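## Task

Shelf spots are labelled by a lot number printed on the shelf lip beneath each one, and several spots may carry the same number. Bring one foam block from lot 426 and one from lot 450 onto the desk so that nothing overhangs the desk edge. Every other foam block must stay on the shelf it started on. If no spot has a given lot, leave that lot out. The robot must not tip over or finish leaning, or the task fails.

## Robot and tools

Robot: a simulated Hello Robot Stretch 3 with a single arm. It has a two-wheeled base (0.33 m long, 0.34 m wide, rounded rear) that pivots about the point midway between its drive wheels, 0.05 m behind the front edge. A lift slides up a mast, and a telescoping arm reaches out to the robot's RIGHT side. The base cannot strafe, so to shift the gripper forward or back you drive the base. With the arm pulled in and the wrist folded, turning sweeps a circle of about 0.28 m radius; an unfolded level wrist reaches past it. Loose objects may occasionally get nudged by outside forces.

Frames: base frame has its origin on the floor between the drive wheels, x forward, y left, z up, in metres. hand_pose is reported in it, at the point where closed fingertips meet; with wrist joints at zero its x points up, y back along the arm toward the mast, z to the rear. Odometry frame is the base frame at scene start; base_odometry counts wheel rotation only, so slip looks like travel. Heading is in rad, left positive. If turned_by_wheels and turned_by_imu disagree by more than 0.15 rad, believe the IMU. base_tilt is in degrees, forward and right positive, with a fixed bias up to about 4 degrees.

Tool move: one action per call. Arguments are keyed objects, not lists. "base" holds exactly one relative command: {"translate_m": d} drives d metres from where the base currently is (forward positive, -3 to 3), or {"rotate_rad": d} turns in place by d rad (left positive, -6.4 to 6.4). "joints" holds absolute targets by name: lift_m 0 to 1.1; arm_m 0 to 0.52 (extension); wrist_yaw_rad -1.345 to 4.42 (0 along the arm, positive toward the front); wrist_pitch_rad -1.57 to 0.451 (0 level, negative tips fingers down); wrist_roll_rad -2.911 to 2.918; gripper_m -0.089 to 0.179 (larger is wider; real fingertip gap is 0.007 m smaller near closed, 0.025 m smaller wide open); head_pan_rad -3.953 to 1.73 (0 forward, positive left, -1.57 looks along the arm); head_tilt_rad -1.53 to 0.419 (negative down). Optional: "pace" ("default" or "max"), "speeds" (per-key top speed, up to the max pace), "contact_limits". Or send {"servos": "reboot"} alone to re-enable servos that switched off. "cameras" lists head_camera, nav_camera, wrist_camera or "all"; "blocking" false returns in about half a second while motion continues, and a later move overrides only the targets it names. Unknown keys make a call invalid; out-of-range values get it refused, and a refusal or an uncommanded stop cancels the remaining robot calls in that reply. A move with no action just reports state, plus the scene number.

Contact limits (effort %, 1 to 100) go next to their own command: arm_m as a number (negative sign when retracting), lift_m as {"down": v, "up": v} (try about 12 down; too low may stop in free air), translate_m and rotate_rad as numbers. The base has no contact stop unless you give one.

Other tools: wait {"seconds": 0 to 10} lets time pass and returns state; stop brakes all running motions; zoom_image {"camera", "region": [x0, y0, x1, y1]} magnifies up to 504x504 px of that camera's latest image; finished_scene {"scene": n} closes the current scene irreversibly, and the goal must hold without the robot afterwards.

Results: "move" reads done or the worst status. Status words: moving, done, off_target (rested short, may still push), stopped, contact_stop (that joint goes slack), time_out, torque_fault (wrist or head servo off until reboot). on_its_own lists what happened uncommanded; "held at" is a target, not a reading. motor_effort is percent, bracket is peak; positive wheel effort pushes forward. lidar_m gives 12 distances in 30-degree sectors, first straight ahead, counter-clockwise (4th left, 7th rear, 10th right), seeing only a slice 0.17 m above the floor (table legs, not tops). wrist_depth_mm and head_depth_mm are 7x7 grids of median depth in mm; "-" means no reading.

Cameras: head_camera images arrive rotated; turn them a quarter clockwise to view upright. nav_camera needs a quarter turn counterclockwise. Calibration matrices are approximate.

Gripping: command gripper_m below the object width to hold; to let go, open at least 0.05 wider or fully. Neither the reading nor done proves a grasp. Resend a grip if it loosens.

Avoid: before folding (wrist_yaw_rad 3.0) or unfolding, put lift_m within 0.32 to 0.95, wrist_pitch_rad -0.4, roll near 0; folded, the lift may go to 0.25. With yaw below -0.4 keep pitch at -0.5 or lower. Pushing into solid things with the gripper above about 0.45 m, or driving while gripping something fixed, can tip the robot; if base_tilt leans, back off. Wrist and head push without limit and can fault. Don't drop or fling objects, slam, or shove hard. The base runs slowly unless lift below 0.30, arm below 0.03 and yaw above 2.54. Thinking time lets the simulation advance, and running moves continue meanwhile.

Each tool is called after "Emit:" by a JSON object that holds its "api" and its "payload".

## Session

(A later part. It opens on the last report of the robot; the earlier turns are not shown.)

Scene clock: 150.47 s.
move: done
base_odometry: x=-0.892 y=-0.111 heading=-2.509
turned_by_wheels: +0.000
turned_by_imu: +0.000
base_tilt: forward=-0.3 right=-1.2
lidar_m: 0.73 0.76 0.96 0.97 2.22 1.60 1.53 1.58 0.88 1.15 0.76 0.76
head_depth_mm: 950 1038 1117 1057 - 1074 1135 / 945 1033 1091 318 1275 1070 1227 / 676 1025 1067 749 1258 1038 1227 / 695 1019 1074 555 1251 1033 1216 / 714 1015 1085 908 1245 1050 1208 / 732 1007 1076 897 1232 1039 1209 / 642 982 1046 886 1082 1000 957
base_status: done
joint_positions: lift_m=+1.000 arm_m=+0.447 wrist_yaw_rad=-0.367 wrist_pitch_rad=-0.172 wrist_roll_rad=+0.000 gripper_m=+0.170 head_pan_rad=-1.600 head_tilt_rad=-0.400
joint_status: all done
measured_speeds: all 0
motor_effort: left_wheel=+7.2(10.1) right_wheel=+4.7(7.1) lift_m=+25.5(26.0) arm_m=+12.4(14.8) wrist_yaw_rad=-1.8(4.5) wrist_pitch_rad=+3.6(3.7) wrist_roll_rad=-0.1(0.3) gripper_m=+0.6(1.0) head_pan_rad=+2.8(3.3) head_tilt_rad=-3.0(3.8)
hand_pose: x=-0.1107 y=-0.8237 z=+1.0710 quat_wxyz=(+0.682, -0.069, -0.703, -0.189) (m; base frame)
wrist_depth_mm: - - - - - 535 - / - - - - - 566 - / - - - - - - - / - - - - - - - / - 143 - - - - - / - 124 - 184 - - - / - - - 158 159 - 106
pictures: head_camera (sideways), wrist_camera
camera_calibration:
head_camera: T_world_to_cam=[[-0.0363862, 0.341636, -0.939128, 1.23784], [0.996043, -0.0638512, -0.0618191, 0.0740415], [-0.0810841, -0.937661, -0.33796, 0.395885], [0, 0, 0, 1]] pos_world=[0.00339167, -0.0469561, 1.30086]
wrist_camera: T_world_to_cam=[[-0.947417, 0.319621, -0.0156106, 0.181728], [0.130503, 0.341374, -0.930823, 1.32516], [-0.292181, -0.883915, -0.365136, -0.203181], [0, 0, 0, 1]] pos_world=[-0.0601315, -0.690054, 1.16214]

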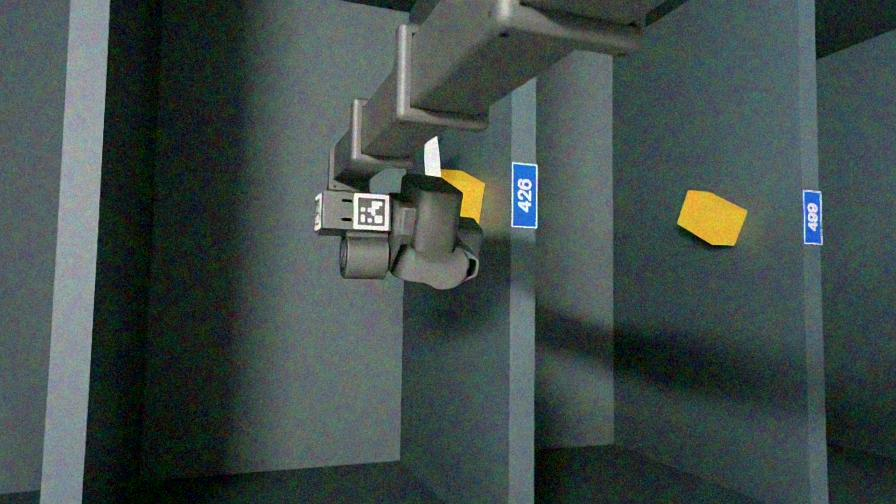

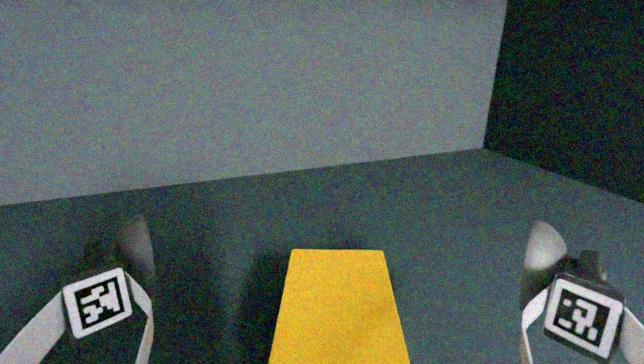

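Emit:
{"api": "move", "payload": {"joints": {"lift_m": 0.958}, "speeds": {"lift_m": 0.05}, "contact_limits": {"lift_m": {"down": 15}}}}

Emit:
{"api": "move", "payload": {"joints": {"gripper_m": 0.02}}}

Emit:
{"api": "move", "payload": {"joints": {"lift_m": 1.05}, "cameras": ["wrist_camera"]}}

Scene clock: 161.60 s.
move: done
base_odometry: x=-0.892 y=-0.111 heading=-2.509
turned_by_wheels: +0.000
turned_by_imu: +0.000
base_tilt: forward=-0.3 right=-1.2
lidar_m: 0.73 0.76 0.97 0.96 2.22 1.60 1.53 1.58 0.88 1.15 0.76 0.77
head_depth_mm: 950 1041 1111 956 - - 1131 / 947 1035 1105 391 341 1069 1233 / 676 1030 1088 534 1266 1036 1224 / 696 1018 1085 550 1244 1032 1216 / 714 1015 1079 908 1239 1047 1215 / 733 1006 1074 893 1223 1042 1202 / 643 980 1045 886 1080 998 961
base_status: not commanded
joint_positions: lift_m=+0.958 arm_m=+0.447 wrist_yaw_rad=-0.367 wrist_pitch_rad=-0.172 wrist_roll_rad=+0.000 gripper_m=+0.170 head_pan_rad=-1.600 head_tilt_rad=-0.400
joint_status: all done
measured_speeds: all 0
motor_effort: left_wheel=+7.6(7.6) right_wheel=+4.1(5.3) lift_m=+24.6(27.8) arm_m=+7.2(8.9) wrist_yaw_rad=-1.1(4.3) wrist_pitch_rad=+3.6(3.8) wrist_roll_rad=-0.2(0.3) gripper_m=+0.7(1.1) head_pan_rad=+2.6(3.1) head_tilt_rad=-2.7(3.1)
contact_limits: lift_m down 15 (down: maximum 72; up: maximum 65)
hand_pose: x=-0.1107 y=-0.8237 z=+1.0291 quat_wxyz=(+0.682, -0.069, -0.703, -0.189) (m; base frame)
wrist_depth_mm: - - - - - 534 - / - - - - - 565 - / - - - - - - - / - - - - - - - / - 143 - 162 163 - - / - 124 - 133 130 - - / 152 157 157 139 142 156 106
camera_calibration:
head_camera: T_world_to_cam=[[-0.0363862, 0.341636, -0.939128, 1.23784], [0.996043, -0.0638512, -0.0618191, 0.0740415], [-0.0810841, -0.937661, -0.33796, 0.395885], [0, 0, 0, 1]] pos_world=[0.00339167, -0.0469561, 1.30086]
nav_camera: T_world_to_cam=[[0.00641175, -0.365421, 0.93082, -1.16839], [-0.999834, 0.0135189, 0.0121944, 0.040405], [-0.0170397, -0.930744, -0.365273, 0.428786], [0, 0, 0, 1]] pos_world=[0.0551961, -0.0284079, 1.24369]
wrist_camera: T_world_to_cam=[[-0.947417, 0.319621, -0.0156106, 0.181072], [0.130503, 0.341374, -0.930823, 1.28607], [-0.292181, -0.883915, -0.365136, -0.218517], [0, 0, 0, 1]] pos_world=[-0.0601315, -0.690054, 1.12014]

Scene clock: 163.63 s.
move: done
base_odometry: x=-0.892 y=-0.111 heading=-2.509
turned_by_wheels: +0.000
turned_by_imu: +0.000
base_tilt: forward=-0.4 right=-1.2
lidar_m: 0.73 0.76 0.96 0.96 2.22 1.60 1.53 1.58 0.88 1.15 0.76 0.76
head_depth_mm: 954 1042 1114 959 - - 1134 / 944 1032 1111 391 341 1062 1224 / 675 1030 1087 534 1267 1037 1221 / 696 1018 1087 552 1251 1038 1221 / 715 1009 1086 909 1245 1048 1209 / 734 1008 1070 894 1230 1039 1205 / 643 984 1051 883 1075 1000 959
base_status: not commanded
joint_positions: lift_m=+0.958 arm_m=+0.447 wrist_yaw_rad=-0.368 wrist_pitch_rad=-0.172 wrist_roll_rad=+0.000 gripper_m=+0.021 head_pan_rad=-1.600 head_tilt_rad=-0.400
joint_status: all done
measured_speeds: all 0
motor_effort: left_wheel=+7.3(7.7) right_wheel=+4.5(5.2) lift_m=+28.2(29.4) arm_m=+4.0(7.2) wrist_yaw_rad=-2.6(4.2) wrist_pitch_rad=+3.7(3.8) wrist_roll_rad=-0.1(0.3) gripper_m=-16.2(89.2) head_pan_rad=+2.1(3.2) head_tilt_rad=-2.1(3.1)
contact_limits: lift_m down 15 (down: maximum 72; up: maximum 65)
hand_pose: x=-0.1107 y=-0.8237 z=+1.0291 quat_wxyz=(+0.682, -0.069, -0.703, -0.189) (m; base frame)
wrist_depth_mm: - - - - - 528 - / - - - - - 568 - / - - - - - - - / - - - - - - - / - - 151 162 148 - - / - - 129 133 128 - - / 157 101 157 140 151 120 161
camera_calibration:
head_camera: T_world_to_cam=[[-0.0363862, 0.341636, -0.939128, 1.23784], [0.996043, -0.0638512, -0.0618191, 0.0740415], [-0.0810841, -0.937661, -0.33796, 0.395885], [0, 0, 0, 1]] pos_world=[0.00339167, -0.0469561, 1.30086]
nav_camera: T_world_to_cam=[[0.00641175, -0.365421, 0.93082, -1.16839], [-0.999834, 0.0135189, 0.0121944, 0.040405], [-0.0170397, -0.930744, -0.365273, 0.428786], [0, 0, 0, 1]] pos_world=[0.0551961, -0.0284079, 1.24369]
wrist_camera: T_world_to_cam=[[-0.94734, 0.319849, -0.0156201, 0.181245], [0.130597, 0.34135, -0.930819, 1.28605], [-0.292389, -0.883842, -0.365146, -0.218467], [0, 0, 0, 1]] pos_world=[-0.0601314, -0.690055, 1.12014]

Scene clock: 165.30 s.
move: done
base_odometry: x=-0.892 y=-0.111 heading=-2.509
turned_by_wheels: +0.000
turned_by_imu: +0.000
base_tilt: forward=-0.3 right=-1.0
lidar_m: 0.73 0.76 0.97 0.96 2.22 1.60 1.53 1.58 0.88 1.15 0.76 0.76
head_depth_mm: 953 1044 1084 877 1264 1077 1132 / 948 1037 387 940 1272 1070 1227 / 677 1025 505 857 1260 1038 1218 / 695 1025 527 788 1258 1035 1221 / 715 1016 1079 909 1243 1048 1209 / 734 1005 1077 896 1234 1044 1207 / 643 984 1046 886 1086 1001 961
base_status: not commanded
joint_positions: lift_m=+1.050 arm_m=+0.447 wrist_yaw_rad=-0.368 wrist_pitch_rad=-0.172 wrist_roll_rad=+0.000 gripper_m=+0.021 head_pan_rad=-1.600 head_tilt_rad=-0.400
joint_status: all done
measured_speeds: all 0
motor_effort: left_wheel=+7.0(7.7) right_wheel=+4.3(5.4) lift_m=+28.8(32.1) arm_m=+1.8(4.6) wrist_yaw_rad=-2.1(4.1) wrist_pitch_rad=+3.7(3.8) wrist_roll_rad=+0.1(0.3) gripper_m=-16.1(16.7) head_pan_rad=+2.6(3.1) head_tilt_rad=-2.3(2.7)
hand_pose: x=-0.1107 y=-0.8237 z=+1.1211 quat_wxyz=(+0.682, -0.069, -0.703, -0.189) (m; base frame)
wrist_depth_mm: - - - - - 536 - / - - - - - 559 - / - - - - - 588 - / - - - - - - - / - - 153 164 149 - - / - - 129 133 128 - - / - 101 - 139 134 106 -
pictures: wrist_camera
camera_calibration:
wrist_camera: T_world_to_cam=[[-0.94734, 0.319849, -0.0156201, 0.182682], [0.130597, 0.34135, -0.930819, 1.37168], [-0.292389, -0.883842, -0.365146, -0.184873], [0, 0, 0, 1]] pos_world=[-0.0601314, -0.690055, 1.21214]

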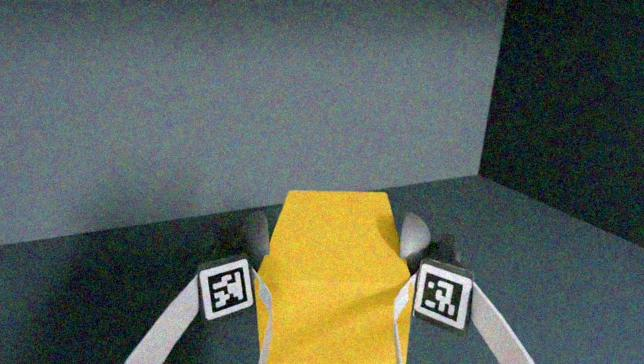

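Emit:
{"api": "move", "payload": {"joints": {"arm_m": 0.0}}}

Emit:
{"api": "move", "payload": {"base": {"translate_m": -0.6}, "joints": {"wrist_yaw_rad": 1.57, "lift_m": 0.9, "head_pan_rad": -2.0}, "cameras": ["head_camera"]}}

Scene clock: 177.20 s.
move: done
base_odometry: x=-0.892 y=-0.111 heading=-2.509
turned_by_wheels: +0.000
turned_by_imu: +0.000
base_tilt: forward=-0.3 right=-1.2
lidar_m: 0.73 0.76 0.96 0.96 2.22 1.60 1.53 1.58 0.88 1.14 0.76 0.76
head_depth_mm: 953 1045 1111 - - - - / 946 1034 1099 1130 - - - / 675 1026 1096 1108 - - - / 693 1022 1088 995 - 1047 - / 715 1015 1076 912 1238 1050 1216 / 736 1008 1074 897 1232 1046 1206 / 641 979 1046 887 1084 1001 961
base_status: not commanded
joint_positions: lift_m=+1.050 arm_m=+0.001 wrist_yaw_rad=-0.368 wrist_pitch_rad=-0.172 wrist_roll_rad=+0.000 gripper_m=+0.021 head_pan_rad=-1.600 head_tilt_rad=-0.400
joint_status: all done
measured_speeds: all 0
motor_effort: left_wheel=+7.1(7.8) right_wheel=+4.5(5.3) lift_m=+25.5(28.3) arm_m=-11.9(15.1) wrist_yaw_rad=-4.0(4.1) wrist_pitch_rad=+3.7(3.8) wrist_roll_rad=+0.1(0.3) gripper_m=-16.0(16.8) head_pan_rad=+2.5(3.0) head_tilt_rad=-0.4(2.3)
hand_pose: x=-0.1107 y=-0.3772 z=+1.1211 quat_wxyz=(+0.682, -0.069, -0.703, -0.189) (m; base frame)
wrist_depth_mm: - - - - - - - / - - - - - - - / - - - - - - - / - - - - - - - / - - 154 163 148 - - / - - 129 132 128 - - / - 101 - 139 135 115 -
camera_calibration:
head_camera: T_world_to_cam=[[-0.0363862, 0.341636, -0.939128, 1.23784], [0.996043, -0.0638512, -0.0618191, 0.0740415], [-0.0810841, -0.937661, -0.33796, 0.395885], [0, 0, 0, 1]] pos_world=[0.00339167, -0.0469561, 1.30086]
nav_camera: T_world_to_cam=[[0.00641175, -0.365421, 0.93082, -1.16839], [-0.999834, 0.0135189, 0.0121944, 0.040405], [-0.0170397, -0.930744, -0.365273, 0.428786], [0, 0, 0, 1]] pos_world=[0.0551961, -0.0284079, 1.24369]
wrist_camera: T_world_to_cam=[[-0.94734, 0.319849, -0.0156201, 0.0398694], [0.130597, 0.34135, -0.930819, 1.21927], [-0.292389, -0.883842, -0.365146, 0.209762], [0, 0, 0, 1]] pos_world=[-0.0601314, -0.243555, 1.21214]

Scene clock: 184.33 s.
move: done
base_odometry: x=-0.408 y=+0.243 heading=-2.509
turned_by_wheels: +0.000
turned_by_imu: +0.000
base_tilt: forward=-0.4 right=-1.2
lidar_m: 1.33 1.37 1.26 3.53 1.36 0.98 0.94 0.98 1.21 0.71 1.20 1.14
head_depth_mm: 1038 1059 1115 1109 1194 1249 1328 / 1162 1214 1291 1136 1338 1209 1421 / 1117 1216 1308 1021 1447 1148 1417 / 1053 1156 1236 951 1374 1058 1408 / 994 1092 1172 909 1320 1048 1350 / 733 1045 1107 903 1265 1036 1236 / 648 996 1054 887 1215 1032 876
base_status: done
joint_positions: lift_m=+0.900 arm_m=+0.001 wrist_yaw_rad=+1.567 wrist_pitch_rad=-0.172 wrist_roll_rad=+0.000 gripper_m=+0.021 head_pan_rad=-2.000 head_tilt_rad=-0.400
joint_status: all done
measured_speeds: all 0
motor_effort: left_wheel=-2.5(9.9) right_wheel=-8.8(13.2) lift_m=+24.0(26.8) arm_m=-7.5(12.4) wrist_yaw_rad=+1.5(5.1) wrist_pitch_rad=+3.6(3.8) wrist_roll_rad=+0.0(0.4) gripper_m=-16.3(16.8) head_pan_rad=+3.0(5.7) head_tilt_rad=-0.2(1.4)
hand_pose: x=+0.2270 y=-0.1466 z=+0.9711 quat_wxyz=(+0.542, +0.540, -0.456, +0.454) (m; base frame)
wrist_depth_mm: - - - - - - - / - - - - - - - / - - - - - - - / - - - - - - - / - - 156 163 163 - - / - - 129 132 128 - - / - 110 145 140 138 - -
pictures: head_camera (sideways)
camera_calibration:
head_camera: T_world_to_cam=[[0.0995599, 0.328841, -0.939123, 1.237], [0.892534, -0.446725, -0.0618032, 0.0746615], [-0.439853, -0.832046, -0.337977, 0.398108], [0, 0, 0, 1]] pos_world=[-0.0146842, -0.0421778, 1.30086]

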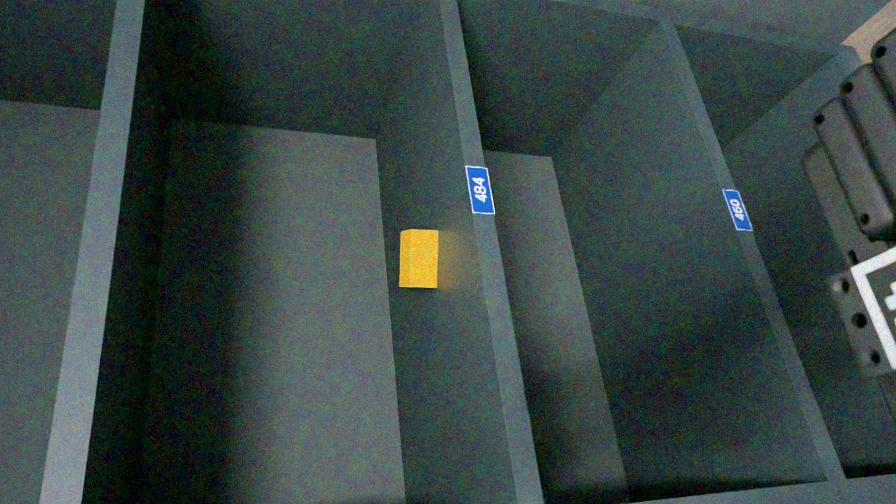

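Emit:
{"api": "zoom_image", "payload": {"camera": "head_camera", "region": [680, 160, 800, 260]}}

Scaled by 4.200 from the camera's 896x504 image, which has a finer 1280x720 frame.

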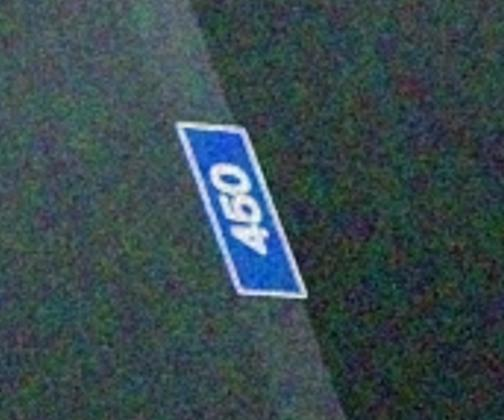

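Emit:
{"api": "move", "payload": {"base": {"rotate_rad": 1.596}}}

Emit:
{"api": "move", "payload": {"base": {"translate_m": 1.2}, "joints": {"head_pan_rad": -1.57, "head_tilt_rad": -0.6}, "cameras": ["head_camera"]}}

Scene clock: 205.13 s.
move: done
base_odometry: x=-0.408 y=+0.243 heading=-0.914
turned_by_wheels: +1.596
turned_by_imu: +1.569
base_tilt: forward=-0.2 right=-1.1
lidar_m: 3.54 1.34 0.97 0.94 0.97 1.21 0.71 1.20 1.15 1.33 1.30 1.26
head_depth_mm: 969 1040 1136 1158 1330 1121 1341 / 1366 1033 1099 1171 1253 1379 1424 / 1315 1409 1513 1633 1768 1725 1504 / 1254 1337 1431 1552 1674 1735 1486 / 1189 1257 1349 1450 1557 1652 1476 / 1131 1197 1271 1363 1468 1581 1389 / 1082 1148 1213 1297 1391 1493 1383
base_status: done
joint_positions: lift_m=+0.900 arm_m=+0.001 wrist_yaw_rad=+1.567 wrist_pitch_rad=-0.172 wrist_roll_rad=+0.000 gripper_m=+0.021 head_pan_rad=-2.000 head_tilt_rad=-0.400
joint_status: not commanded
measured_speeds: all 0
motor_effort: left_wheel=-9.4(12.8) right_wheel=+8.8(12.6) lift_m=+24.8(25.6) arm_m=-11.1(11.5) wrist_yaw_rad=+1.7(3.3) wrist_pitch_rad=+3.7(3.8) wrist_roll_rad=+0.1(0.3) gripper_m=-16.3(16.8) head_pan_rad=+3.3(4.0) head_tilt_rad=+0.5(2.1)
hand_pose: x=+0.2270 y=-0.1465 z=+0.9711 quat_wxyz=(+0.542, +0.540, -0.456, +0.454) (m; base frame)
wrist_depth_mm: - - - - - - - / - - - - - - - / - - - - - - - / - - - - - - - / - - 157 164 163 - - / - - 130 133 128 - - / - 110 144 139 138 - -
camera_calibration:
head_camera: T_world_to_cam=[[0.0995219, 0.328834, -0.939129, 1.23701], [0.892596, -0.446604, -0.0617869, 0.074646], [-0.439736, -0.832114, -0.337963, 0.398089], [0, 0, 0, 1]] pos_world=[-0.0146839, -0.042178, 1.30086]
nav_camera: T_world_to_cam=[[-0.136348, -0.339077, 0.930825, -1.16754], [-0.915693, 0.401694, 0.0121965, 0.0399308], [-0.378042, -0.850687, -0.365261, 0.430924], [0, 0, 0, 1]] pos_world=[0.0402804, -0.0453454, 1.24369]
wrist_camera: T_world_to_cam=[[0.038574, -0.999134, -0.0156281, -0.133298], [-0.365481, 0.00044928, -0.930819, 1.01944], [0.930019, 0.0416172, -0.365147, 0.315789], [0, 0, 0, 1]] pos_world=[0.0840363, -0.146783, 1.06214]

Scene clock: 218.27 s.
move: done
base_odometry: x=+0.325 y=-0.707 heading=-0.914
turned_by_wheels: +0.000
turned_by_imu: +0.001
base_tilt: forward=-0.3 right=-1.1
lidar_m: 2.38 1.35 0.98 0.95 0.98 1.34 1.90 1.89 0.89 0.88 0.73 1.31
head_depth_mm: 1100 1213 1344 1456 840 733 - / 1106 1203 1347 1119 834 728 - / 1097 1211 1343 1111 827 1231 - / 1102 1210 1335 1094 822 1388 1252 / 1096 1201 1334 1083 816 1386 1224 / 1098 1206 1324 1077 810 1339 1248 / 1093 1204 1311 1064 804 1332 -
base_status: done
joint_positions: lift_m=+0.900 arm_m=+0.001 wrist_yaw_rad=+1.567 wrist_pitch_rad=-0.172 wrist_roll_rad=+0.000 gripper_m=+0.021 head_pan_rad=-1.570 head_tilt_rad=-0.600
joint_status: all done
measured_speeds: all 0
motor_effort: left_wheel=+4.6(8.8) right_wheel=+5.4(14.4) lift_m=+27.2(27.6) arm_m=-6.0(12.9) wrist_yaw_rad=+1.0(3.3) wrist_pitch_rad=+3.7(3.8) wrist_roll_rad=+0.1(0.3) gripper_m=-16.5(16.8) head_pan_rad=-2.7(5.7) head_tilt_rad=+4.0(6.8)
hand_pose: x=+0.2270 y=-0.1465 z=+0.9711 quat_wxyz=(+0.542, +0.540, -0.456, +0.454) (m; base frame)
wrist_depth_mm: - - - - - - - / - - - - - - - / - - - - - - - / - - - - - - - / - - 157 164 163 - - / - - 130 132 128 - - / - 110 144 140 138 - -
pictures: head_camera (sideways)
camera_calibration:
head_camera: T_world_to_cam=[[-0.0466855, 0.520203, -0.852766, 1.12526], [0.997502, -0.0210321, -0.0674392, 0.081292], [-0.0530175, -0.853784, -0.517921, 0.629909], [0, 0, 0, 1]] pos_world=[0.00484068, -0.0458478, 1.29131]

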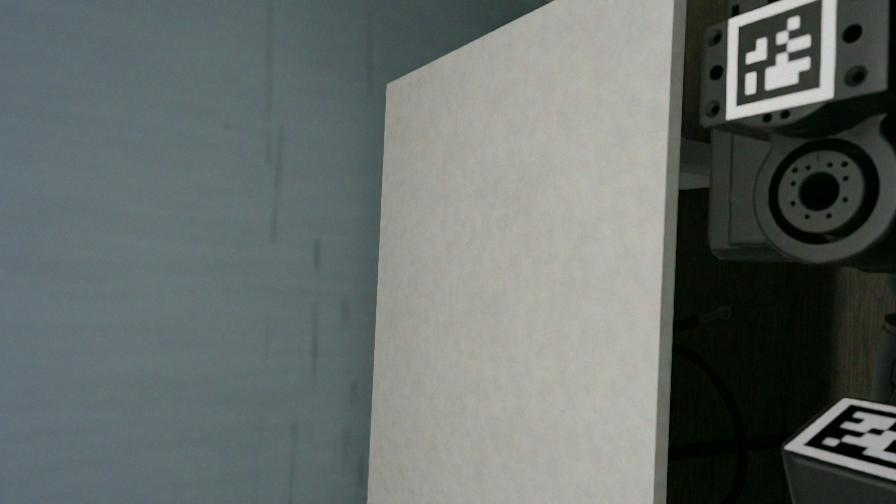

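Emit:
{"api": "move", "payload": {"joints": {"wrist_yaw_rad": 0.0}}}

Emit:
{"api": "move", "payload": {"joints": {"arm_m": 0.33, "lift_m": 0.76}, "cameras": ["head_camera","wrist_camera"]}}

Scene clock: 226.83 s.
move: done
base_odometry: x=+0.325 y=-0.707 heading=-0.914
turned_by_wheels: +0.000
turned_by_imu: +0.000
base_tilt: forward=-0.3 right=-1.3
lidar_m: 2.38 1.36 0.99 0.94 0.98 1.34 1.89 1.89 0.88 0.88 0.73 1.31
head_depth_mm: 1101 1207 1343 1463 842 732 - / 1102 1208 1346 1117 837 730 - / 1100 1205 1338 1114 773 1237 - / 1100 1207 1338 1094 470 - - / 1098 1206 1337 1087 789 1350 1225 / 1095 1201 1329 1074 810 1345 1216 / 1093 1203 1313 1066 806 1335 1189
base_status: not commanded
joint_positions: lift_m=+0.900 arm_m=+0.001 wrist_yaw_rad=+0.003 wrist_pitch_rad=-0.172 wrist_roll_rad=+0.000 gripper_m=+0.021 head_pan_rad=-1.570 head_tilt_rad=-0.600
joint_status: all done
measured_speeds: all 0
motor_effort: left_wheel=+5.1(5.1) right_wheel=+5.5(6.6) lift_m=+27.4(28.4) arm_m=-3.1(4.9) wrist_yaw_rad=-3.4(7.2) wrist_pitch_rad=+3.8(3.8) wrist_roll_rad=+0.1(0.3) gripper_m=-16.2(16.7) head_pan_rad=-2.6(3.8) head_tilt_rad=+3.4(4.1)
hand_pose: x=-0.0207 y=-0.3939 z=+0.9711 quat_wxyz=(+0.705, +0.062, -0.704, -0.060) (m; base frame)
wrist_depth_mm: - - - - - - - / - - - - - - - / - - - - - - - / - - - - - - - / - - 154 164 148 - - / - - 129 132 128 - - / - 101 - 139 133 106 -
camera_calibration:
head_camera: T_world_to_cam=[[-0.0466967, 0.519967, -0.852909, 1.12544], [0.997501, -0.0210425, -0.0674416, 0.0812946], [-0.0530148, -0.853927, -0.517685, 0.629597], [0, 0, 0, 1]] pos_world=[0.00484066, -0.045849, 1.29131]
nav_camera: T_world_to_cam=[[0.0174641, -0.542579, 0.839823, -1.04979], [-0.999789, -0.0185451, 0.00880924, 0.0448547], [0.0107949, -0.8398, -0.542789, 0.659576], [0, 0, 0, 1]] pos_world=[0.0560588, -0.0148501, 1.23925]
wrist_camera: T_world_to_cam=[[-0.998865, -0.0449996, -0.015629, -0.0166565], [-0.0019008, 0.365479, -0.930818, 1.08033], [0.0475985, -0.929731, -0.36515, 0.155585], [0, 0, 0, 1]] pos_world=[-0.0219898, -0.250934, 1.06214]

Scene clock: 230.47 s.
move: done
base_odometry: x=+0.325 y=-0.707 heading=-0.914
turned_by_wheels: +0.000
turned_by_imu: +0.000
base_tilt: forward=-0.3 right=-1.2
lidar_m: 2.38 1.35 0.99 0.95 0.98 1.34 1.89 1.89 0.88 0.88 0.73 1.31
head_depth_mm: 1101 1210 1343 1461 842 736 299 / 1105 1204 1339 1122 523 374 326 / 1099 1209 1342 1106 525 1321 1229 / 1100 1208 1334 1094 559 1398 1231 / 1090 1201 1339 1086 814 1384 1226 / 1090 1201 1327 1076 811 1342 1214 / 1094 1204 1313 1066 803 1332 1183
base_status: not commanded
joint_positions: lift_m=+0.760 arm_m=+0.330 wrist_yaw_rad=+0.003 wrist_pitch_rad=-0.172 wrist_roll_rad=+0.000 gripper_m=+0.021 head_pan_rad=-1.570 head_tilt_rad=-0.600
joint_status: all done
measured_speeds: all 0
motor_effort: left_wheel=+4.5(5.2) right_wheel=+6.3(6.4) lift_m=+27.1(29.0) arm_m=+12.3(14.8) wrist_yaw_rad=-3.0(4.2) wrist_pitch_rad=+3.7(3.8) wrist_roll_rad=+0.2(0.3) gripper_m=-16.4(16.8) head_pan_rad=-2.7(3.5) head_tilt_rad=+3.0(4.7)
hand_pose: x=-0.0208 y=-0.7233 z=+0.8311 quat_wxyz=(+0.705, +0.062, -0.704, -0.060) (m; base frame)
wrist_depth_mm: - - - - - - - / - - - - - - - / - - - - - - - / - - - - - - - / - - 153 164 148 - - / - - 129 133 128 - - / - 100 - 139 134 106 -
pictures: head_camera (sideways), wrist_camera
camera_calibration:
head_camera: T_world_to_cam=[[-0.0467018, 0.519899, -0.85295, 1.12549], [0.997496, -0.0211325, -0.0674971, 0.0813625], [-0.0531166, -0.853966, -0.51761, 0.629499], [0, 0, 0, 1]] pos_world=[0.00484035, -0.0458493, 1.29131]
wrist_camera: T_world_to_cam=[[-0.998869, -0.0449064, -0.0155933, -0.0336507], [-0.00189997, 0.365479, -0.930817, 1.07044], [0.0474987, -0.929736, -0.365152, -0.201885], [0, 0, 0, 1]] pos_world=[-0.0219896, -0.580434, 0.922138]

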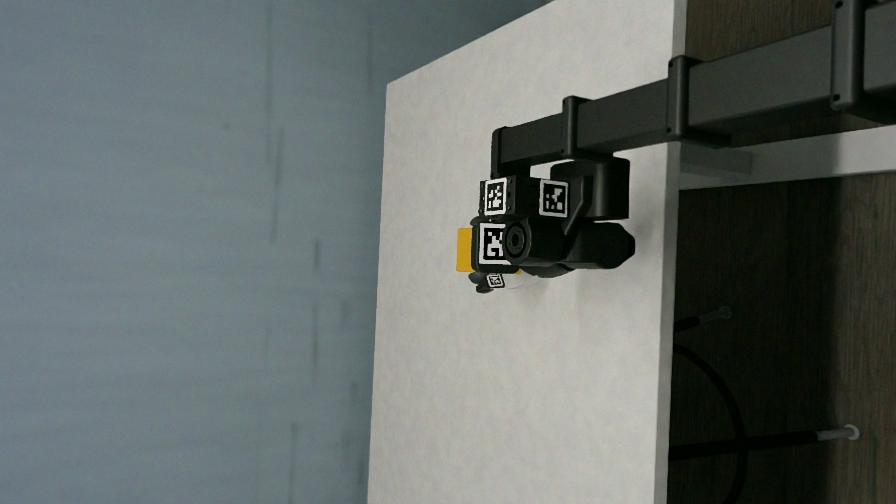

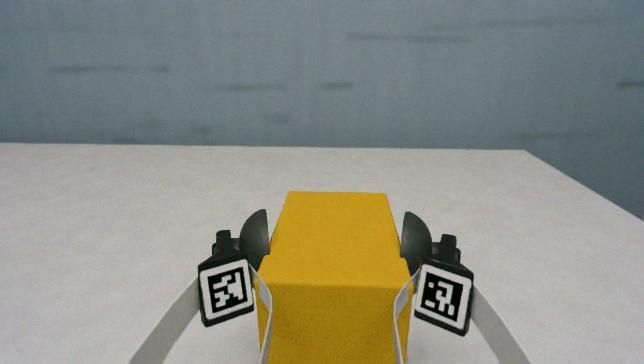

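Lower to hand z 0.77 then slow.

Emit:
{"api": "move", "payload": {"joints": {"lift_m": 0.7}}}

Emit:
{"api": "move", "payload": {"joints": {"lift_m": 0.687}, "speeds": {"lift_m": 0.02}, "contact_limits": {"lift_m": {"down": 13}}}}

Scene clock: 235.20 s.
move: done
base_odometry: x=+0.325 y=-0.707 heading=-0.914
turned_by_wheels: +0.000
turned_by_imu: +0.000
base_tilt: forward=-0.3 right=-1.2
lidar_m: 2.37 1.36 0.98 0.95 0.98 1.34 1.89 1.89 0.88 0.89 0.73 1.31
head_depth_mm: 1100 1214 1346 1466 838 1419 1245 / 1097 1208 1342 1123 834 451 371 / 1096 1209 1346 1108 558 1288 1203 / 1098 1208 1342 1099 602 1398 1228 / 1098 1203 1334 1085 819 1375 1221 / 1096 1209 1324 1079 809 1333 1217 / 1093 1199 1315 1067 804 1329 1179
base_status: not commanded
joint_positions: lift_m=+0.700 arm_m=+0.330 wrist_yaw_rad=+0.003 wrist_pitch_rad=-0.172 wrist_roll_rad=+0.000 gripper_m=+0.021 head_pan_rad=-1.570 head_tilt_rad=-0.600
joint_status: all done
measured_speeds: all 0
motor_effort: left_wheel=+4.6(5.1) right_wheel=+5.4(6.1) lift_m=+25.4(28.5) arm_m=+9.1(10.5) wrist_yaw_rad=-3.5(4.7) wrist_pitch_rad=+3.6(3.8) wrist_roll_rad=+0.2(0.3) gripper_m=-16.2(16.8) head_pan_rad=-2.8(3.1) head_tilt_rad=+2.6(3.2)
hand_pose: x=-0.0208 y=-0.7233 z=+0.7711 quat_wxyz=(+0.705, +0.062, -0.704, -0.060) (m; base frame)
wrist_depth_mm: - - - - - - - / - - - - - - - / - - - - - - - / - - - - - - - / - - 153 163 148 - - / - - 130 133 128 - - / - 101 - 140 134 106 -
camera_calibration:
head_camera: T_world_to_cam=[[-0.0467018, 0.519899, -0.85295, 1.12549], [0.997496, -0.0211325, -0.0674971, 0.0813625], [-0.0531166, -0.853966, -0.51761, 0.629499], [0, 0, 0, 1]] pos_world=[0.00484035, -0.0458493, 1.29131]
nav_camera: T_world_to_cam=[[0.0174638, -0.542465, 0.839897, -1.04988], [-0.99979, -0.0184598, 0.0088658, 0.0447853], [0.010695, -0.839876, -0.542673, 0.659438], [0, 0, 0, 1]] pos_world=[0.0560582, -0.0148504, 1.23925]
wrist_camera: T_world_to_cam=[[-0.998869, -0.0449064, -0.0155933, -0.0345863], [-0.00189997, 0.365479, -0.930817, 1.01459], [0.0474987, -0.929736, -0.365152, -0.223794], [0, 0, 0, 1]] pos_world=[-0.0219896, -0.580434, 0.862138]

Scene clock: 236.23 s.
move: done
base_odometry: x=+0.325 y=-0.707 heading=-0.914
turned_by_wheels: +0.000
turned_by_imu: +0.000
base_tilt: forward=-0.3 right=-1.1
lidar_m: 2.38 1.35 0.98 0.95 0.98 1.33 1.89 1.89 0.88 0.88 0.73 1.31
head_depth_mm: 1106 1215 1341 1455 843 1417 1247 / 1101 1217 1348 1121 833 479 384 / 1097 1207 1340 1109 571 1294 1206 / 1096 1212 1337 1101 655 1392 1231 / 1098 1202 1336 1089 816 1384 1212 / 1099 1204 1326 1082 810 1339 1215 / 1093 1203 1314 1072 805 1336 1189
base_status: not commanded
joint_positions: lift_m=+0.687 arm_m=+0.330 wrist_yaw_rad=+0.003 wrist_pitch_rad=-0.170 wrist_roll_rad=+0.000 gripper_m=+0.021 head_pan_rad=-1.570 head_tilt_rad=-0.600
joint_status: all done
measured_speeds: all 0
motor_effort: left_wheel=+4.5(5.0) right_wheel=+6.6(6.6) lift_m=+23.4(25.7) arm_m=+8.4(9.7) wrist_yaw_rad=-2.8(4.6) wrist_pitch_rad=+3.2(3.7) wrist_roll_rad=+0.0(0.3) gripper_m=-16.3(16.6) head_pan_rad=-2.5(3.2) head_tilt_rad=+2.4(3.0)
contact_limits: lift_m down 13 (down: maximum 72; up: maximum 65)
hand_pose: x=-0.0208 y=-0.7234 z=+0.7586 quat_wxyz=(+0.705, +0.061, -0.704, -0.059) (m; base frame)
wrist_depth_mm: - - - - - - - / - - - - - - - / - - - - - - - / - - - - - - - / - - 154 162 148 - - / - - 129 133 128 - - / - 101 124 140 134 106 -
camera_calibration:
head_camera: T_world_to_cam=[[-0.0467018, 0.519899, -0.85295, 1.12549], [0.997496, -0.0211325, -0.0674971, 0.0813625], [-0.0531166, -0.853966, -0.51761, 0.629499], [0, 0, 0, 1]] pos_world=[0.00484035, -0.0458493, 1.29131]
nav_camera: T_world_to_cam=[[0.0174638, -0.542465, 0.839897, -1.04988], [-0.99979, -0.0184598, 0.0088658, 0.0447853], [0.010695, -0.839876, -0.542673, 0.659438], [0, 0, 0, 1]] pos_world=[0.0560582, -0.0148504, 1.23925]
wrist_camera: T_world_to_cam=[[-0.99887, -0.0449366, -0.0154963, -0.0348813], [-0.00190333, 0.363558, -0.931569, 1.00216], [0.0474953, -0.930487, -0.363233, -0.23044], [0, 0, 0, 1]] pos_world=[-0.0219896, -0.580332, 0.849336]

Emit:
{"api": "move", "payload": {"joints": {"gripper_m": 0.17}}}

Emit:
{"api": "move", "payload": {"joints": {"lift_m": 0.82}, "cameras": ["wrist_camera","head_camera"]}}

Emit:
{"api": "move", "payload": {"joints": {"arm_m": 0.0}}}

Emit:
{"api": "move", "payload": {"joints": {"wrist_pitch_rad": -0.4}}}

Emit:
{"api": "move", "payload": {"joints": {"wrist_yaw_rad": 3.0}}}

Emit:
{"api": "move", "payload": {"joints": {"lift_m": 0.26, "head_pan_rad": 0, "head_tilt_rad": -0.3}, "pace": "max", "cameras": ["nav_camera","head_camera"]}}

Scene clock: 250.07 s.
move: done
base_odometry: x=+0.325 y=-0.707 heading=-0.914
turned_by_wheels: +0.000
turned_by_imu: +0.000
base_tilt: forward=-0.4 right=-1.0
lidar_m: 2.38 1.36 0.98 0.95 0.98 1.33 1.89 1.89 0.89 0.88 0.73 1.31
head_depth_mm: 1100 1210 1341 1465 843 1409 1247 / 1101 1214 1341 1125 834 479 384 / 1103 1206 1340 1112 570 1296 1201 / 1103 1206 1334 1100 655 1397 1227 / 1097 1205 1339 1088 813 1387 1222 / 1099 1204 1335 1075 812 1343 1217 / 1088 1202 1317 1071 808 1335 1186
base_status: not commanded
joint_positions: lift_m=+0.687 arm_m=+0.330 wrist_yaw_rad=+0.003 wrist_pitch_rad=-0.170 wrist_roll_rad=+0.000 gripper_m=+0.170 head_pan_rad=-1.570 head_tilt_rad=-0.600
joint_status: all done
measured_speeds: all 0
motor_effort: left_wheel=+4.6(5.2) right_wheel=+5.3(6.2) lift_m=+29.4(29.9) arm_m=+5.0(6.6) wrist_yaw_rad=-2.4(4.2) wrist_pitch_rad=+3.2(3.4) wrist_roll_rad=+0.0(0.3) gripper_m=+0.9(84.4) head_pan_rad=-2.1(3.2) head_tilt_rad=+2.1(2.5)
contact_limits: lift_m down 13 (down: maximum 72; up: maximum 65)
hand_pose: x=-0.0208 y=-0.7234 z=+0.7586 quat_wxyz=(+0.705, +0.061, -0.704, -0.059) (m; base frame)
wrist_depth_mm: - - - - - - - / - - - - - - - / - - - - - - - / - - - - - - - / - 143 - 162 162 - - / - 124 - 132 130 - - / - - - 140 136 - 106
camera_calibration:
head_camera: T_world_to_cam=[[-0.0467018, 0.519899, -0.85295, 1.12549], [0.997496, -0.0211325, -0.0674971, 0.0813625], [-0.0531166, -0.853966, -0.51761, 0.629499], [0, 0, 0, 1]] pos_world=[0.00484035, -0.0458493, 1.29131]
nav_camera: T_world_to_cam=[[0.0174638, -0.542465, 0.839897, -1.04988], [-0.99979, -0.0184598, 0.0088658, 0.0447853], [0.010695, -0.839876, -0.542673, 0.659438], [0, 0, 0, 1]] pos_world=[0.0560582, -0.0148504, 1.23925]
wrist_camera: T_world_to_cam=[[-0.99887, -0.044938, -0.0154969, -0.0348816], [-0.00189885, 0.363471, -0.931603, 1.00214], [0.0474971, -0.930521, -0.363146, -0.230533], [0, 0, 0, 1]] pos_world=[-0.0219896, -0.580331, 0.849336]

Scene clock: 252.10 s.
move: done
base_odometry: x=+0.325 y=-0.707 heading=-0.914
turned_by_wheels: +0.000
turned_by_imu: +0.000
base_tilt: forward=-0.4 right=-1.1
lidar_m: 2.38 1.36 0.99 0.95 0.98 1.34 1.90 1.89 0.88 0.88 0.73 1.31
head_depth_mm: 1098 1210 1342 1460 841 307 - / 1106 1215 1348 1119 390 357 1207 / 1101 1204 1349 501 503 1316 1236 / 1099 1204 1337 592 745 1389 1231 / 1095 1199 1331 1084 813 1379 1220 / 1096 1199 1327 1076 809 1342 1214 / 1096 1201 1312 1067 807 1324 1183
base_status: not commanded
joint_positions: lift_m=+0.820 arm_m=+0.330 wrist_yaw_rad=+0.003 wrist_pitch_rad=-0.170 wrist_roll_rad=+0.000 gripper_m=+0.170 head_pan_rad=-1.570 head_tilt_rad=-0.600
joint_status: all done
measured_speeds: all 0
motor_effort: left_wheel=+4.6(5.0) right_wheel=+4.9(6.4) lift_m=+28.3(32.0) arm_m=+3.4(5.0) wrist_yaw_rad=-3.0(4.4) wrist_pitch_rad=+3.3(3.4) wrist_roll_rad=-0.1(0.5) gripper_m=+0.7(1.0) head_pan_rad=-2.4(3.0) head_tilt_rad=+1.6(2.1)
hand_pose: x=-0.0208 y=-0.7234 z=+0.8916 quat_wxyz=(+0.705, +0.061, -0.704, -0.059) (m; base frame)
wrist_depth_mm: - - - - - - - / - - - - - - - / - - - - - - - / - - - - - - - / - 143 - - - - - / - 124 - - - - - / - - - - - - 106
pictures: head_camera (sideways), wrist_camera
camera_calibration:
head_camera: T_world_to_cam=[[-0.0467018, 0.519899, -0.85295, 1.12549], [0.997496, -0.0211325, -0.0674971, 0.0813625], [-0.0531166, -0.853966, -0.51761, 0.629499], [0, 0, 0, 1]] pos_world=[0.00484035, -0.0458493, 1.29131]
wrist_camera: T_world_to_cam=[[-0.99887, -0.044938, -0.0154969, -0.0328205], [-0.00189885, 0.363471, -0.931603, 1.12604], [0.0474971, -0.930521, -0.363146, -0.182235], [0, 0, 0, 1]] pos_world=[-0.0219896, -0.580331, 0.982336]

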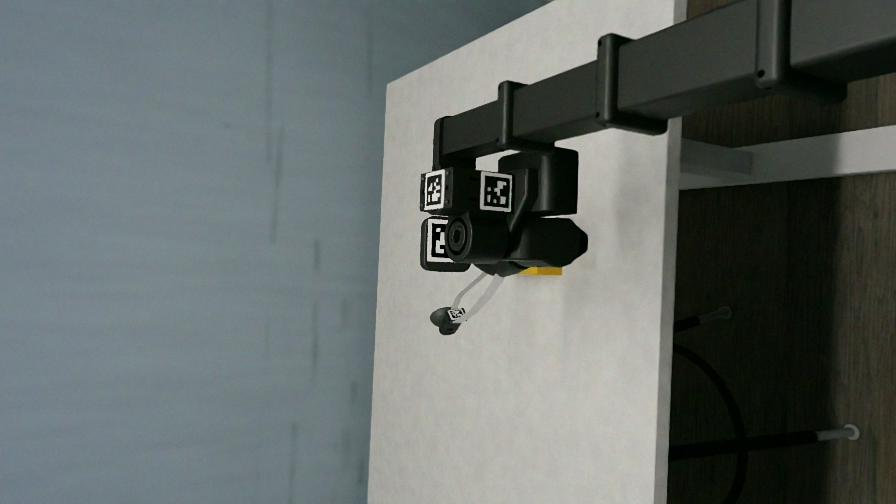

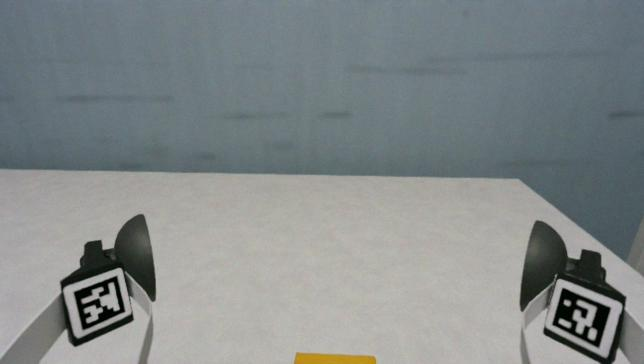

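Scene clock: 255.73 s.
move: done
base_odometry: x=+0.325 y=-0.707 heading=-0.914
turned_by_wheels: +0.000
turned_by_imu: +0.000
base_tilt: forward=-0.2 right=-1.2
lidar_m: 2.38 1.36 0.98 0.95 0.98 1.33 1.89 1.89 0.89 0.88 0.73 1.31
head_depth_mm: 1103 1207 1343 1464 841 1414 1273 / 1098 1208 1346 1120 836 1372 1307 / 1100 1203 1332 1110 830 1254 344 / 1101 1205 1340 1096 819 710 311 / 1098 1200 1343 1088 817 1342 1196 / 1095 1209 1332 1081 810 1343 1214 / 1096 1204 1311 1068 805 1329 1190
base_status: not commanded
joint_positions: lift_m=+0.820 arm_m=+0.001 wrist_yaw_rad=+0.003 wrist_pitch_rad=-0.170 wrist_roll_rad=+0.000 gripper_m=+0.170 head_pan_rad=-1.570 head_tilt_rad=-0.600
joint_status: all done
measured_speeds: all 0
motor_effort: left_wheel=+4.5(5.3) right_wheel=+5.5(6.5) lift_m=+26.0(28.4) arm_m=-11.7(13.7) wrist_yaw_rad=-3.1(4.4) wrist_pitch_rad=+3.2(3.4) wrist_roll_rad=+0.1(0.3) gripper_m=+0.7(1.1) head_pan_rad=-2.2(3.2) head_tilt_rad=+0.3(2.4)
hand_pose: x=-0.0208 y=-0.3940 z=+0.8916 quat_wxyz=(+0.705, +0.061, -0.704, -0.059) (m; base frame)
wrist_depth_mm: - - - - - - - / - - - - - - - / - - - - - - - / - - - - - - - / - 143 - - - - - / - 124 - - - - 423 / 116 - - - - - 106
camera_calibration:
head_camera: T_world_to_cam=[[-0.0467018, 0.519899, -0.85295, 1.12549], [0.997496, -0.0211325, -0.0674971, 0.0813625], [-0.0531166, -0.853966, -0.51761, 0.629499], [0, 0, 0, 1]] pos_world=[0.00484035, -0.0458493, 1.29131]
nav_camera: T_world_to_cam=[[0.0174638, -0.542465, 0.839897, -1.04988], [-0.99979, -0.0184598, 0.0088658, 0.0447853], [0.010695, -0.839876, -0.542673, 0.659438], [0, 0, 0, 1]] pos_world=[0.0560582, -0.0148504, 1.23925]
wrist_camera: T_world_to_cam=[[-0.99887, -0.044938, -0.0154969, -0.0180179], [-0.00189885, 0.363471, -0.931603, 1.00631], [0.0474971, -0.930521, -0.363146, 0.124279], [0, 0, 0, 1]] pos_world=[-0.0219896, -0.250931, 0.982336]

Scene clock: 256.67 s.
move: done
base_odometry: x=+0.325 y=-0.707 heading=-0.914
turned_by_wheels: +0.000
turned_by_imu: +0.000
base_tilt: forward=-0.5 right=-1.1
lidar_m: 2.38 1.35 0.99 0.95 0.98 1.34 1.89 1.88 0.88 0.88 0.73 1.31
head_depth_mm: 1100 1211 1352 1470 843 1427 1278 / 1101 1213 1341 1121 834 1373 1276 / 1098 1214 1339 1115 831 1273 423 / 1093 1204 1340 1103 822 722 323 / 1102 1206 1335 1086 819 1350 1194 / 1094 1199 1326 1076 807 1356 1219 / 1093 1197 1312 1063 805 1330 1184
base_status: not commanded
joint_positions: lift_m=+0.820 arm_m=+0.001 wrist_yaw_rad=+0.003 wrist_pitch_rad=-0.411 wrist_roll_rad=+0.000 gripper_m=+0.170 head_pan_rad=-1.570 head_tilt_rad=-0.600
joint_status: all done
measured_speeds: all 0
motor_effort: left_wheel=+4.5(5.3) right_wheel=+5.2(6.3) lift_m=+25.6(26.4) arm_m=-10.9(12.9) wrist_yaw_rad=-2.8(4.5) wrist_pitch_rad=+1.6(3.7) wrist_roll_rad=-0.1(0.2) gripper_m=+0.1(1.1) head_pan_rad=-1.9(2.7) head_tilt_rad=+0.5(1.6)
hand_pose: x=-0.0209 y=-0.3708 z=+0.8342 quat_wxyz=(+0.693, +0.146, -0.692, -0.144) (m; base frame)
wrist_depth_mm: - - - - - - - / - - - - - - - / - - - 481 - - - / - - - - - - - / - 144 - - - 140 - / 123 141 - - - - - / 116 967 - - 988 976 106
camera_calibration:
head_camera: T_world_to_cam=[[-0.0467018, 0.519899, -0.85295, 1.12549], [0.997496, -0.0211325, -0.0674971, 0.0813625], [-0.0531166, -0.853966, -0.51761, 0.629499], [0, 0, 0, 1]] pos_world=[0.00484035, -0.0458493, 1.29131]
nav_camera: T_world_to_cam=[[0.0174638, -0.542465, 0.839897, -1.04988], [-0.99979, -0.0184598, 0.0088658, 0.0447853], [0.010695, -0.839876, -0.542673, 0.659438], [0, 0, 0, 1]] pos_world=[0.0560582, -0.0148504, 1.23925]
wrist_camera: T_world_to_cam=[[-0.998892, -0.0398069, -0.0250871, -0.00806089], [-0.0023972, 0.575533, -0.817775, 0.92802], [0.0469915, -0.816809, -0.574991, 0.34392], [0, 0, 0, 1]] pos_world=[-0.0219886, -0.25351, 0.956461]

Scene clock: 259.17 s.
move: done
base_odometry: x=+0.325 y=-0.707 heading=-0.914
turned_by_wheels: +0.000
turned_by_imu: +0.000
base_tilt: forward=-0.3 right=-1.2
lidar_m: 2.37 1.36 0.99 0.95 0.98 1.33 1.90 1.88 0.89 0.88 0.73 1.30
head_depth_mm: 1101 1213 1348 1458 840 1409 1275 / 1103 1211 1345 1126 836 1403 1297 / 1097 1213 1348 1111 829 1329 1225 / 1096 1205 1336 1099 821 1390 1250 / 1099 1206 1333 1082 815 1380 1247 / 1097 1208 1334 1074 810 1341 1217 / 1091 1201 1317 1065 805 1335 1183
base_status: not commanded
joint_positions: lift_m=+0.820 arm_m=+0.001 wrist_yaw_rad=+2.997 wrist_pitch_rad=-0.411 wrist_roll_rad=+0.000 gripper_m=+0.170 head_pan_rad=-1.570 head_tilt_rad=-0.600
joint_status: all done
measured_speeds: all 0
motor_effort: left_wheel=+4.4(5.2) right_wheel=+5.5(6.3) lift_m=+29.0(29.0) arm_m=-10.1(11.9) wrist_yaw_rad=+2.1(5.0) wrist_pitch_rad=+1.6(1.8) wrist_roll_rad=+0.1(0.3) gripper_m=+0.2(1.2) head_pan_rad=-2.1(2.7) head_tilt_rad=-0.1(1.5)
hand_pose: x=+0.0112 y=+0.0773 z=+0.8342 quat_wxyz=(+0.194, +0.700, +0.094, +0.680) (m; base frame)
wrist_depth_mm: - 137 - - - - - / - 148 - - - - - / - 161 - - - - - / - 186 - - - - - / - 193 215 - - - - / 123 126 238 - - - - / 116 972 274 - - 955 106
camera_calibration:
head_camera: T_world_to_cam=[[-0.0467018, 0.519899, -0.85295, 1.12549], [0.997496, -0.0211325, -0.0674971, 0.0813625], [-0.0531166, -0.853966, -0.51761, 0.629499], [0, 0, 0, 1]] pos_world=[0.00484035, -0.0458493, 1.29131]
nav_camera: T_world_to_cam=[[0.0174638, -0.542465, 0.839897, -1.04988], [-0.99979, -0.0184598, 0.0088658, 0.0447853], [0.010695, -0.839876, -0.542673, 0.659438], [0, 0, 0, 1]] pos_world=[0.0560582, -0.0148504, 1.23925]
wrist_camera: T_world_to_cam=[[0.993905, -0.107354, -0.0250737, 0.0247074], [-0.0821679, -0.56974, -0.817707, 0.759582], [0.073499, 0.814783, -0.575088, 0.582042], [0, 0, 0, 1]] pos_world=[-0.00492297, -0.038821, 0.956461]

Scene clock: 263.70 s.
move: done
base_odometry: x=+0.325 y=-0.707 heading=-0.914
turned_by_wheels: +0.000
turned_by_imu: +0.000
base_tilt: forward=-0.3 right=-1.1
lidar_m: 2.38 1.35 0.99 0.95 0.98 1.34 1.89 1.89 0.88 0.89 0.73 1.31
head_depth_mm: 2074 2169 2285 2373 2509 2048 1560 / 2057 2166 2264 2382 2510 2027 1550 / 2069 2153 2263 2394 2486 2028 1541 / 2055 2156 2269 2379 2481 1995 1533 / 2045 2155 2233 2375 2462 1995 1527 / 2043 2155 2254 2364 2499 1982 1537 / 2053 2143 2232 2348 2468 1950 1521
base_status: not commanded
joint_positions: lift_m=+0.260 arm_m=+0.001 wrist_yaw_rad=+2.997 wrist_pitch_rad=-0.414 wrist_roll_rad=+0.000 gripper_m=+0.170 head_pan_rad=+0.000 head_tilt_rad=-0.300
joint_status: all done
measured_speeds: all 0
motor_effort: left_wheel=+4.6(5.2) right_wheel=+5.5(6.6) lift_m=+26.2(28.6) arm_m=-7.3(10.3) wrist_yaw_rad=+2.4(3.3) wrist_pitch_rad=+2.0(2.1) wrist_roll_rad=+0.1(0.5) gripper_m=+0.7(1.5) head_pan_rad=-2.8(5.4) head_tilt_rad=-2.4(7.9)
hand_pose: x=+0.0111 y=+0.0771 z=+0.2737 quat_wxyz=(+0.195, +0.700, +0.095, +0.680) (m; base frame)
wrist_depth_mm: - 137 - - - - - / - 148 - - - - - / 844 161 835 869 849 845 854 / 700 185 633 678 680 660 661 / 594 190 216 561 559 551 551 / 117 127 239 286 475 450 469 / 116 244 248 249 416 404 106
pictures: head_camera (sideways), nav_camera (sideways)
camera_calibration:
head_camera: T_world_to_cam=[[-0.244667, -0.0463215, -0.9685, 1.2775], [0.0406171, 0.997492, -0.0579689, 0.0748993], [0.968756, -0.0535207, -0.242172, 0.264875], [0, 0, 0, 1]] pos_world=[0.0529202, -0.00135964, 1.30574]
nav_camera: T_world_to_cam=[[0.269984, 0.0171114, 0.962713, -1.21169], [0.0145364, -0.999801, 0.0136941, 0.0323073], [0.962755, 0.0102972, -0.270179, 0.298994], [0, 0, 0, 1]] pos_world=[0.0388102, 0.0499559, 1.24685]

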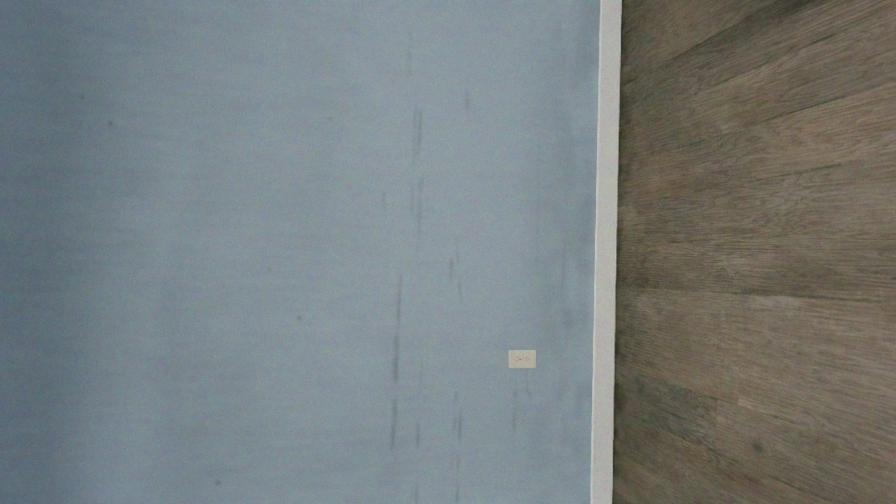

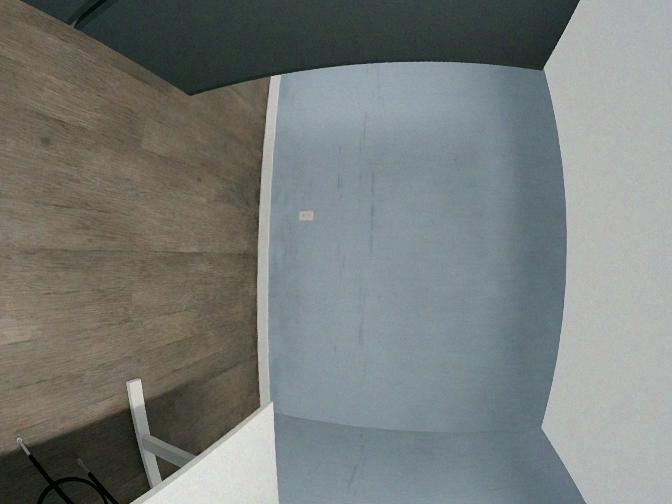

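Emit:
{"api": "move", "payload": {"base": {"translate_m": 1.83}, "pace": "max"}}

Emit:
{"api": "move", "payload": {"base": {"rotate_rad": 1.596}, "pace": "max", "cameras": ["nav_camera"]}}

Scene clock: 280.90 s.
move: done
base_odometry: x=+1.443 y=-2.156 heading=-0.914
turned_by_wheels: +0.000
turned_by_imu: +0.002
base_tilt: forward=-0.3 right=-1.2
lidar_m: 0.56 0.58 0.79 2.15 1.20 1.35 3.66 1.54 1.19 1.32 0.80 0.58
head_depth_mm: 462 482 506 534 563 597 634 / 461 481 506 532 563 596 632 / 460 481 504 532 561 592 629 / 458 480 504 530 561 591 629 / 456 478 502 530 557 588 626 / 456 477 501 527 556 588 622 / 455 477 499 524 555 587 622
base_status: done
joint_positions: lift_m=+0.260 arm_m=+0.001 wrist_yaw_rad=+2.998 wrist_pitch_rad=-0.414 wrist_roll_rad=+0.000 gripper_m=+0.170 head_pan_rad=+0.000 head_tilt_rad=-0.301
joint_status: not commanded
measured_speeds: all 0
motor_effort: left_wheel=-1.1(13.9) right_wheel=+9.4(13.7) lift_m=+25.2(29.7) arm_m=-0.7(6.1) wrist_yaw_rad=+0.8(3.0) wrist_pitch_rad=+1.9(2.1) wrist_roll_rad=+0.0(0.3) gripper_m=+0.6(1.4) head_pan_rad=-2.6(3.6) head_tilt_rad=+3.6(3.9)
hand_pose: x=+0.0110 y=+0.0771 z=+0.2737 quat_wxyz=(+0.195, +0.700, +0.095, +0.680) (m; base frame)
wrist_depth_mm: - 137 - - - - - / - 147 - - - - - / 834 162 823 854 845 797 - / 696 186 630 680 667 670 636 / 575 190 214 562 563 550 555 / 117 127 240 287 476 447 468 / 116 245 249 248 414 404 106
camera_calibration:
head_camera: T_world_to_cam=[[-0.245901, -0.0462217, -0.968192, 1.27706], [0.0408628, 0.99748, -0.0579983, 0.0749194], [0.968433, -0.0538249, -0.243393, 0.266465], [0, 0, 0, 1]] pos_world=[0.0529157, -0.0013602, 1.30564]
nav_camera: T_world_to_cam=[[0.271272, 0.0170256, 0.962352, -1.21115], [0.0142433, -0.999805, 0.0136732, 0.0322461], [0.962397, 0.00999792, -0.271462, 0.300693], [0, 0, 0, 1]] pos_world=[0.0387068, 0.0498541, 1.24674]
wrist_camera: T_world_to_cam=[[0.993956, -0.106834, -0.0252402, 0.0108463], [-0.0821598, -0.571492, -0.816484, 0.300945], [0.072804, 0.813623, -0.576816, 0.26052], [0, 0, 0, 1]] pos_world=[-0.00502206, -0.0388186, 0.396262]

Scene clock: 283.03 s.
move: done
base_odometry: x=+1.443 y=-2.156 heading=+0.682
turned_by_wheels: +1.596
turned_by_imu: +1.564
base_tilt: forward=-0.2 right=-1.1
lidar_m: 2.18 1.06 1.36 3.69 1.88 1.18 1.33 0.80 0.59 0.56 0.58 0.80
head_depth_mm: 1580 1544 1522 1505 1472 1462 1415 / 2095 2149 2213 2143 2113 1904 1554 / 2102 2191 2305 2400 2536 2030 1544 / 2095 2185 2292 2419 2524 2001 1543 / 2081 2206 2270 2399 2510 1984 1530 / 2084 2188 2286 2411 2507 1959 1529 / 2068 2160 2252 2348 1438 1464 1428
base_status: done
joint_positions: lift_m=+0.260 arm_m=+0.001 wrist_yaw_rad=+2.998 wrist_pitch_rad=-0.414 wrist_roll_rad=+0.000 gripper_m=+0.170 head_pan_rad=+0.000 head_tilt_rad=-0.301
joint_status: not commanded
measured_speeds: all 0
motor_effort: left_wheel=-5.3(15.1) right_wheel=+7.3(14.5) lift_m=+25.1(25.8) arm_m=-10.4(10.4) wrist_yaw_rad=+1.4(3.0) wrist_pitch_rad=+2.1(2.2) wrist_roll_rad=-0.1(0.3) gripper_m=+0.6(1.1) head_pan_rad=-2.8(3.1) head_tilt_rad=+4.7(5.7)
hand_pose: x=+0.0110 y=+0.0771 z=+0.2737 quat_wxyz=(+0.195, +0.700, +0.095, +0.680) (m; base frame)
wrist_depth_mm: - 137 - - - - - / - 147 - - - - - / 846 162 812 851 855 831 823 / 700 186 628 684 675 671 656 / 576 191 214 558 558 554 551 / 117 127 241 285 477 451 468 / 116 245 251 250 414 403 106
pictures: nav_camera (sideways)
camera_calibration:
nav_camera: T_world_to_cam=[[0.271272, 0.0170256, 0.962352, -1.21115], [0.0142433, -0.999805, 0.0136732, 0.0322461], [0.962397, 0.00999792, -0.271462, 0.300693], [0, 0, 0, 1]] pos_world=[0.0387068, 0.0498541, 1.24674]

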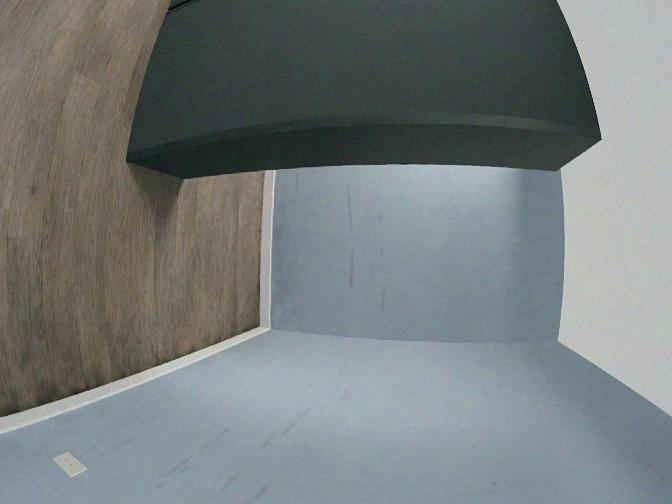

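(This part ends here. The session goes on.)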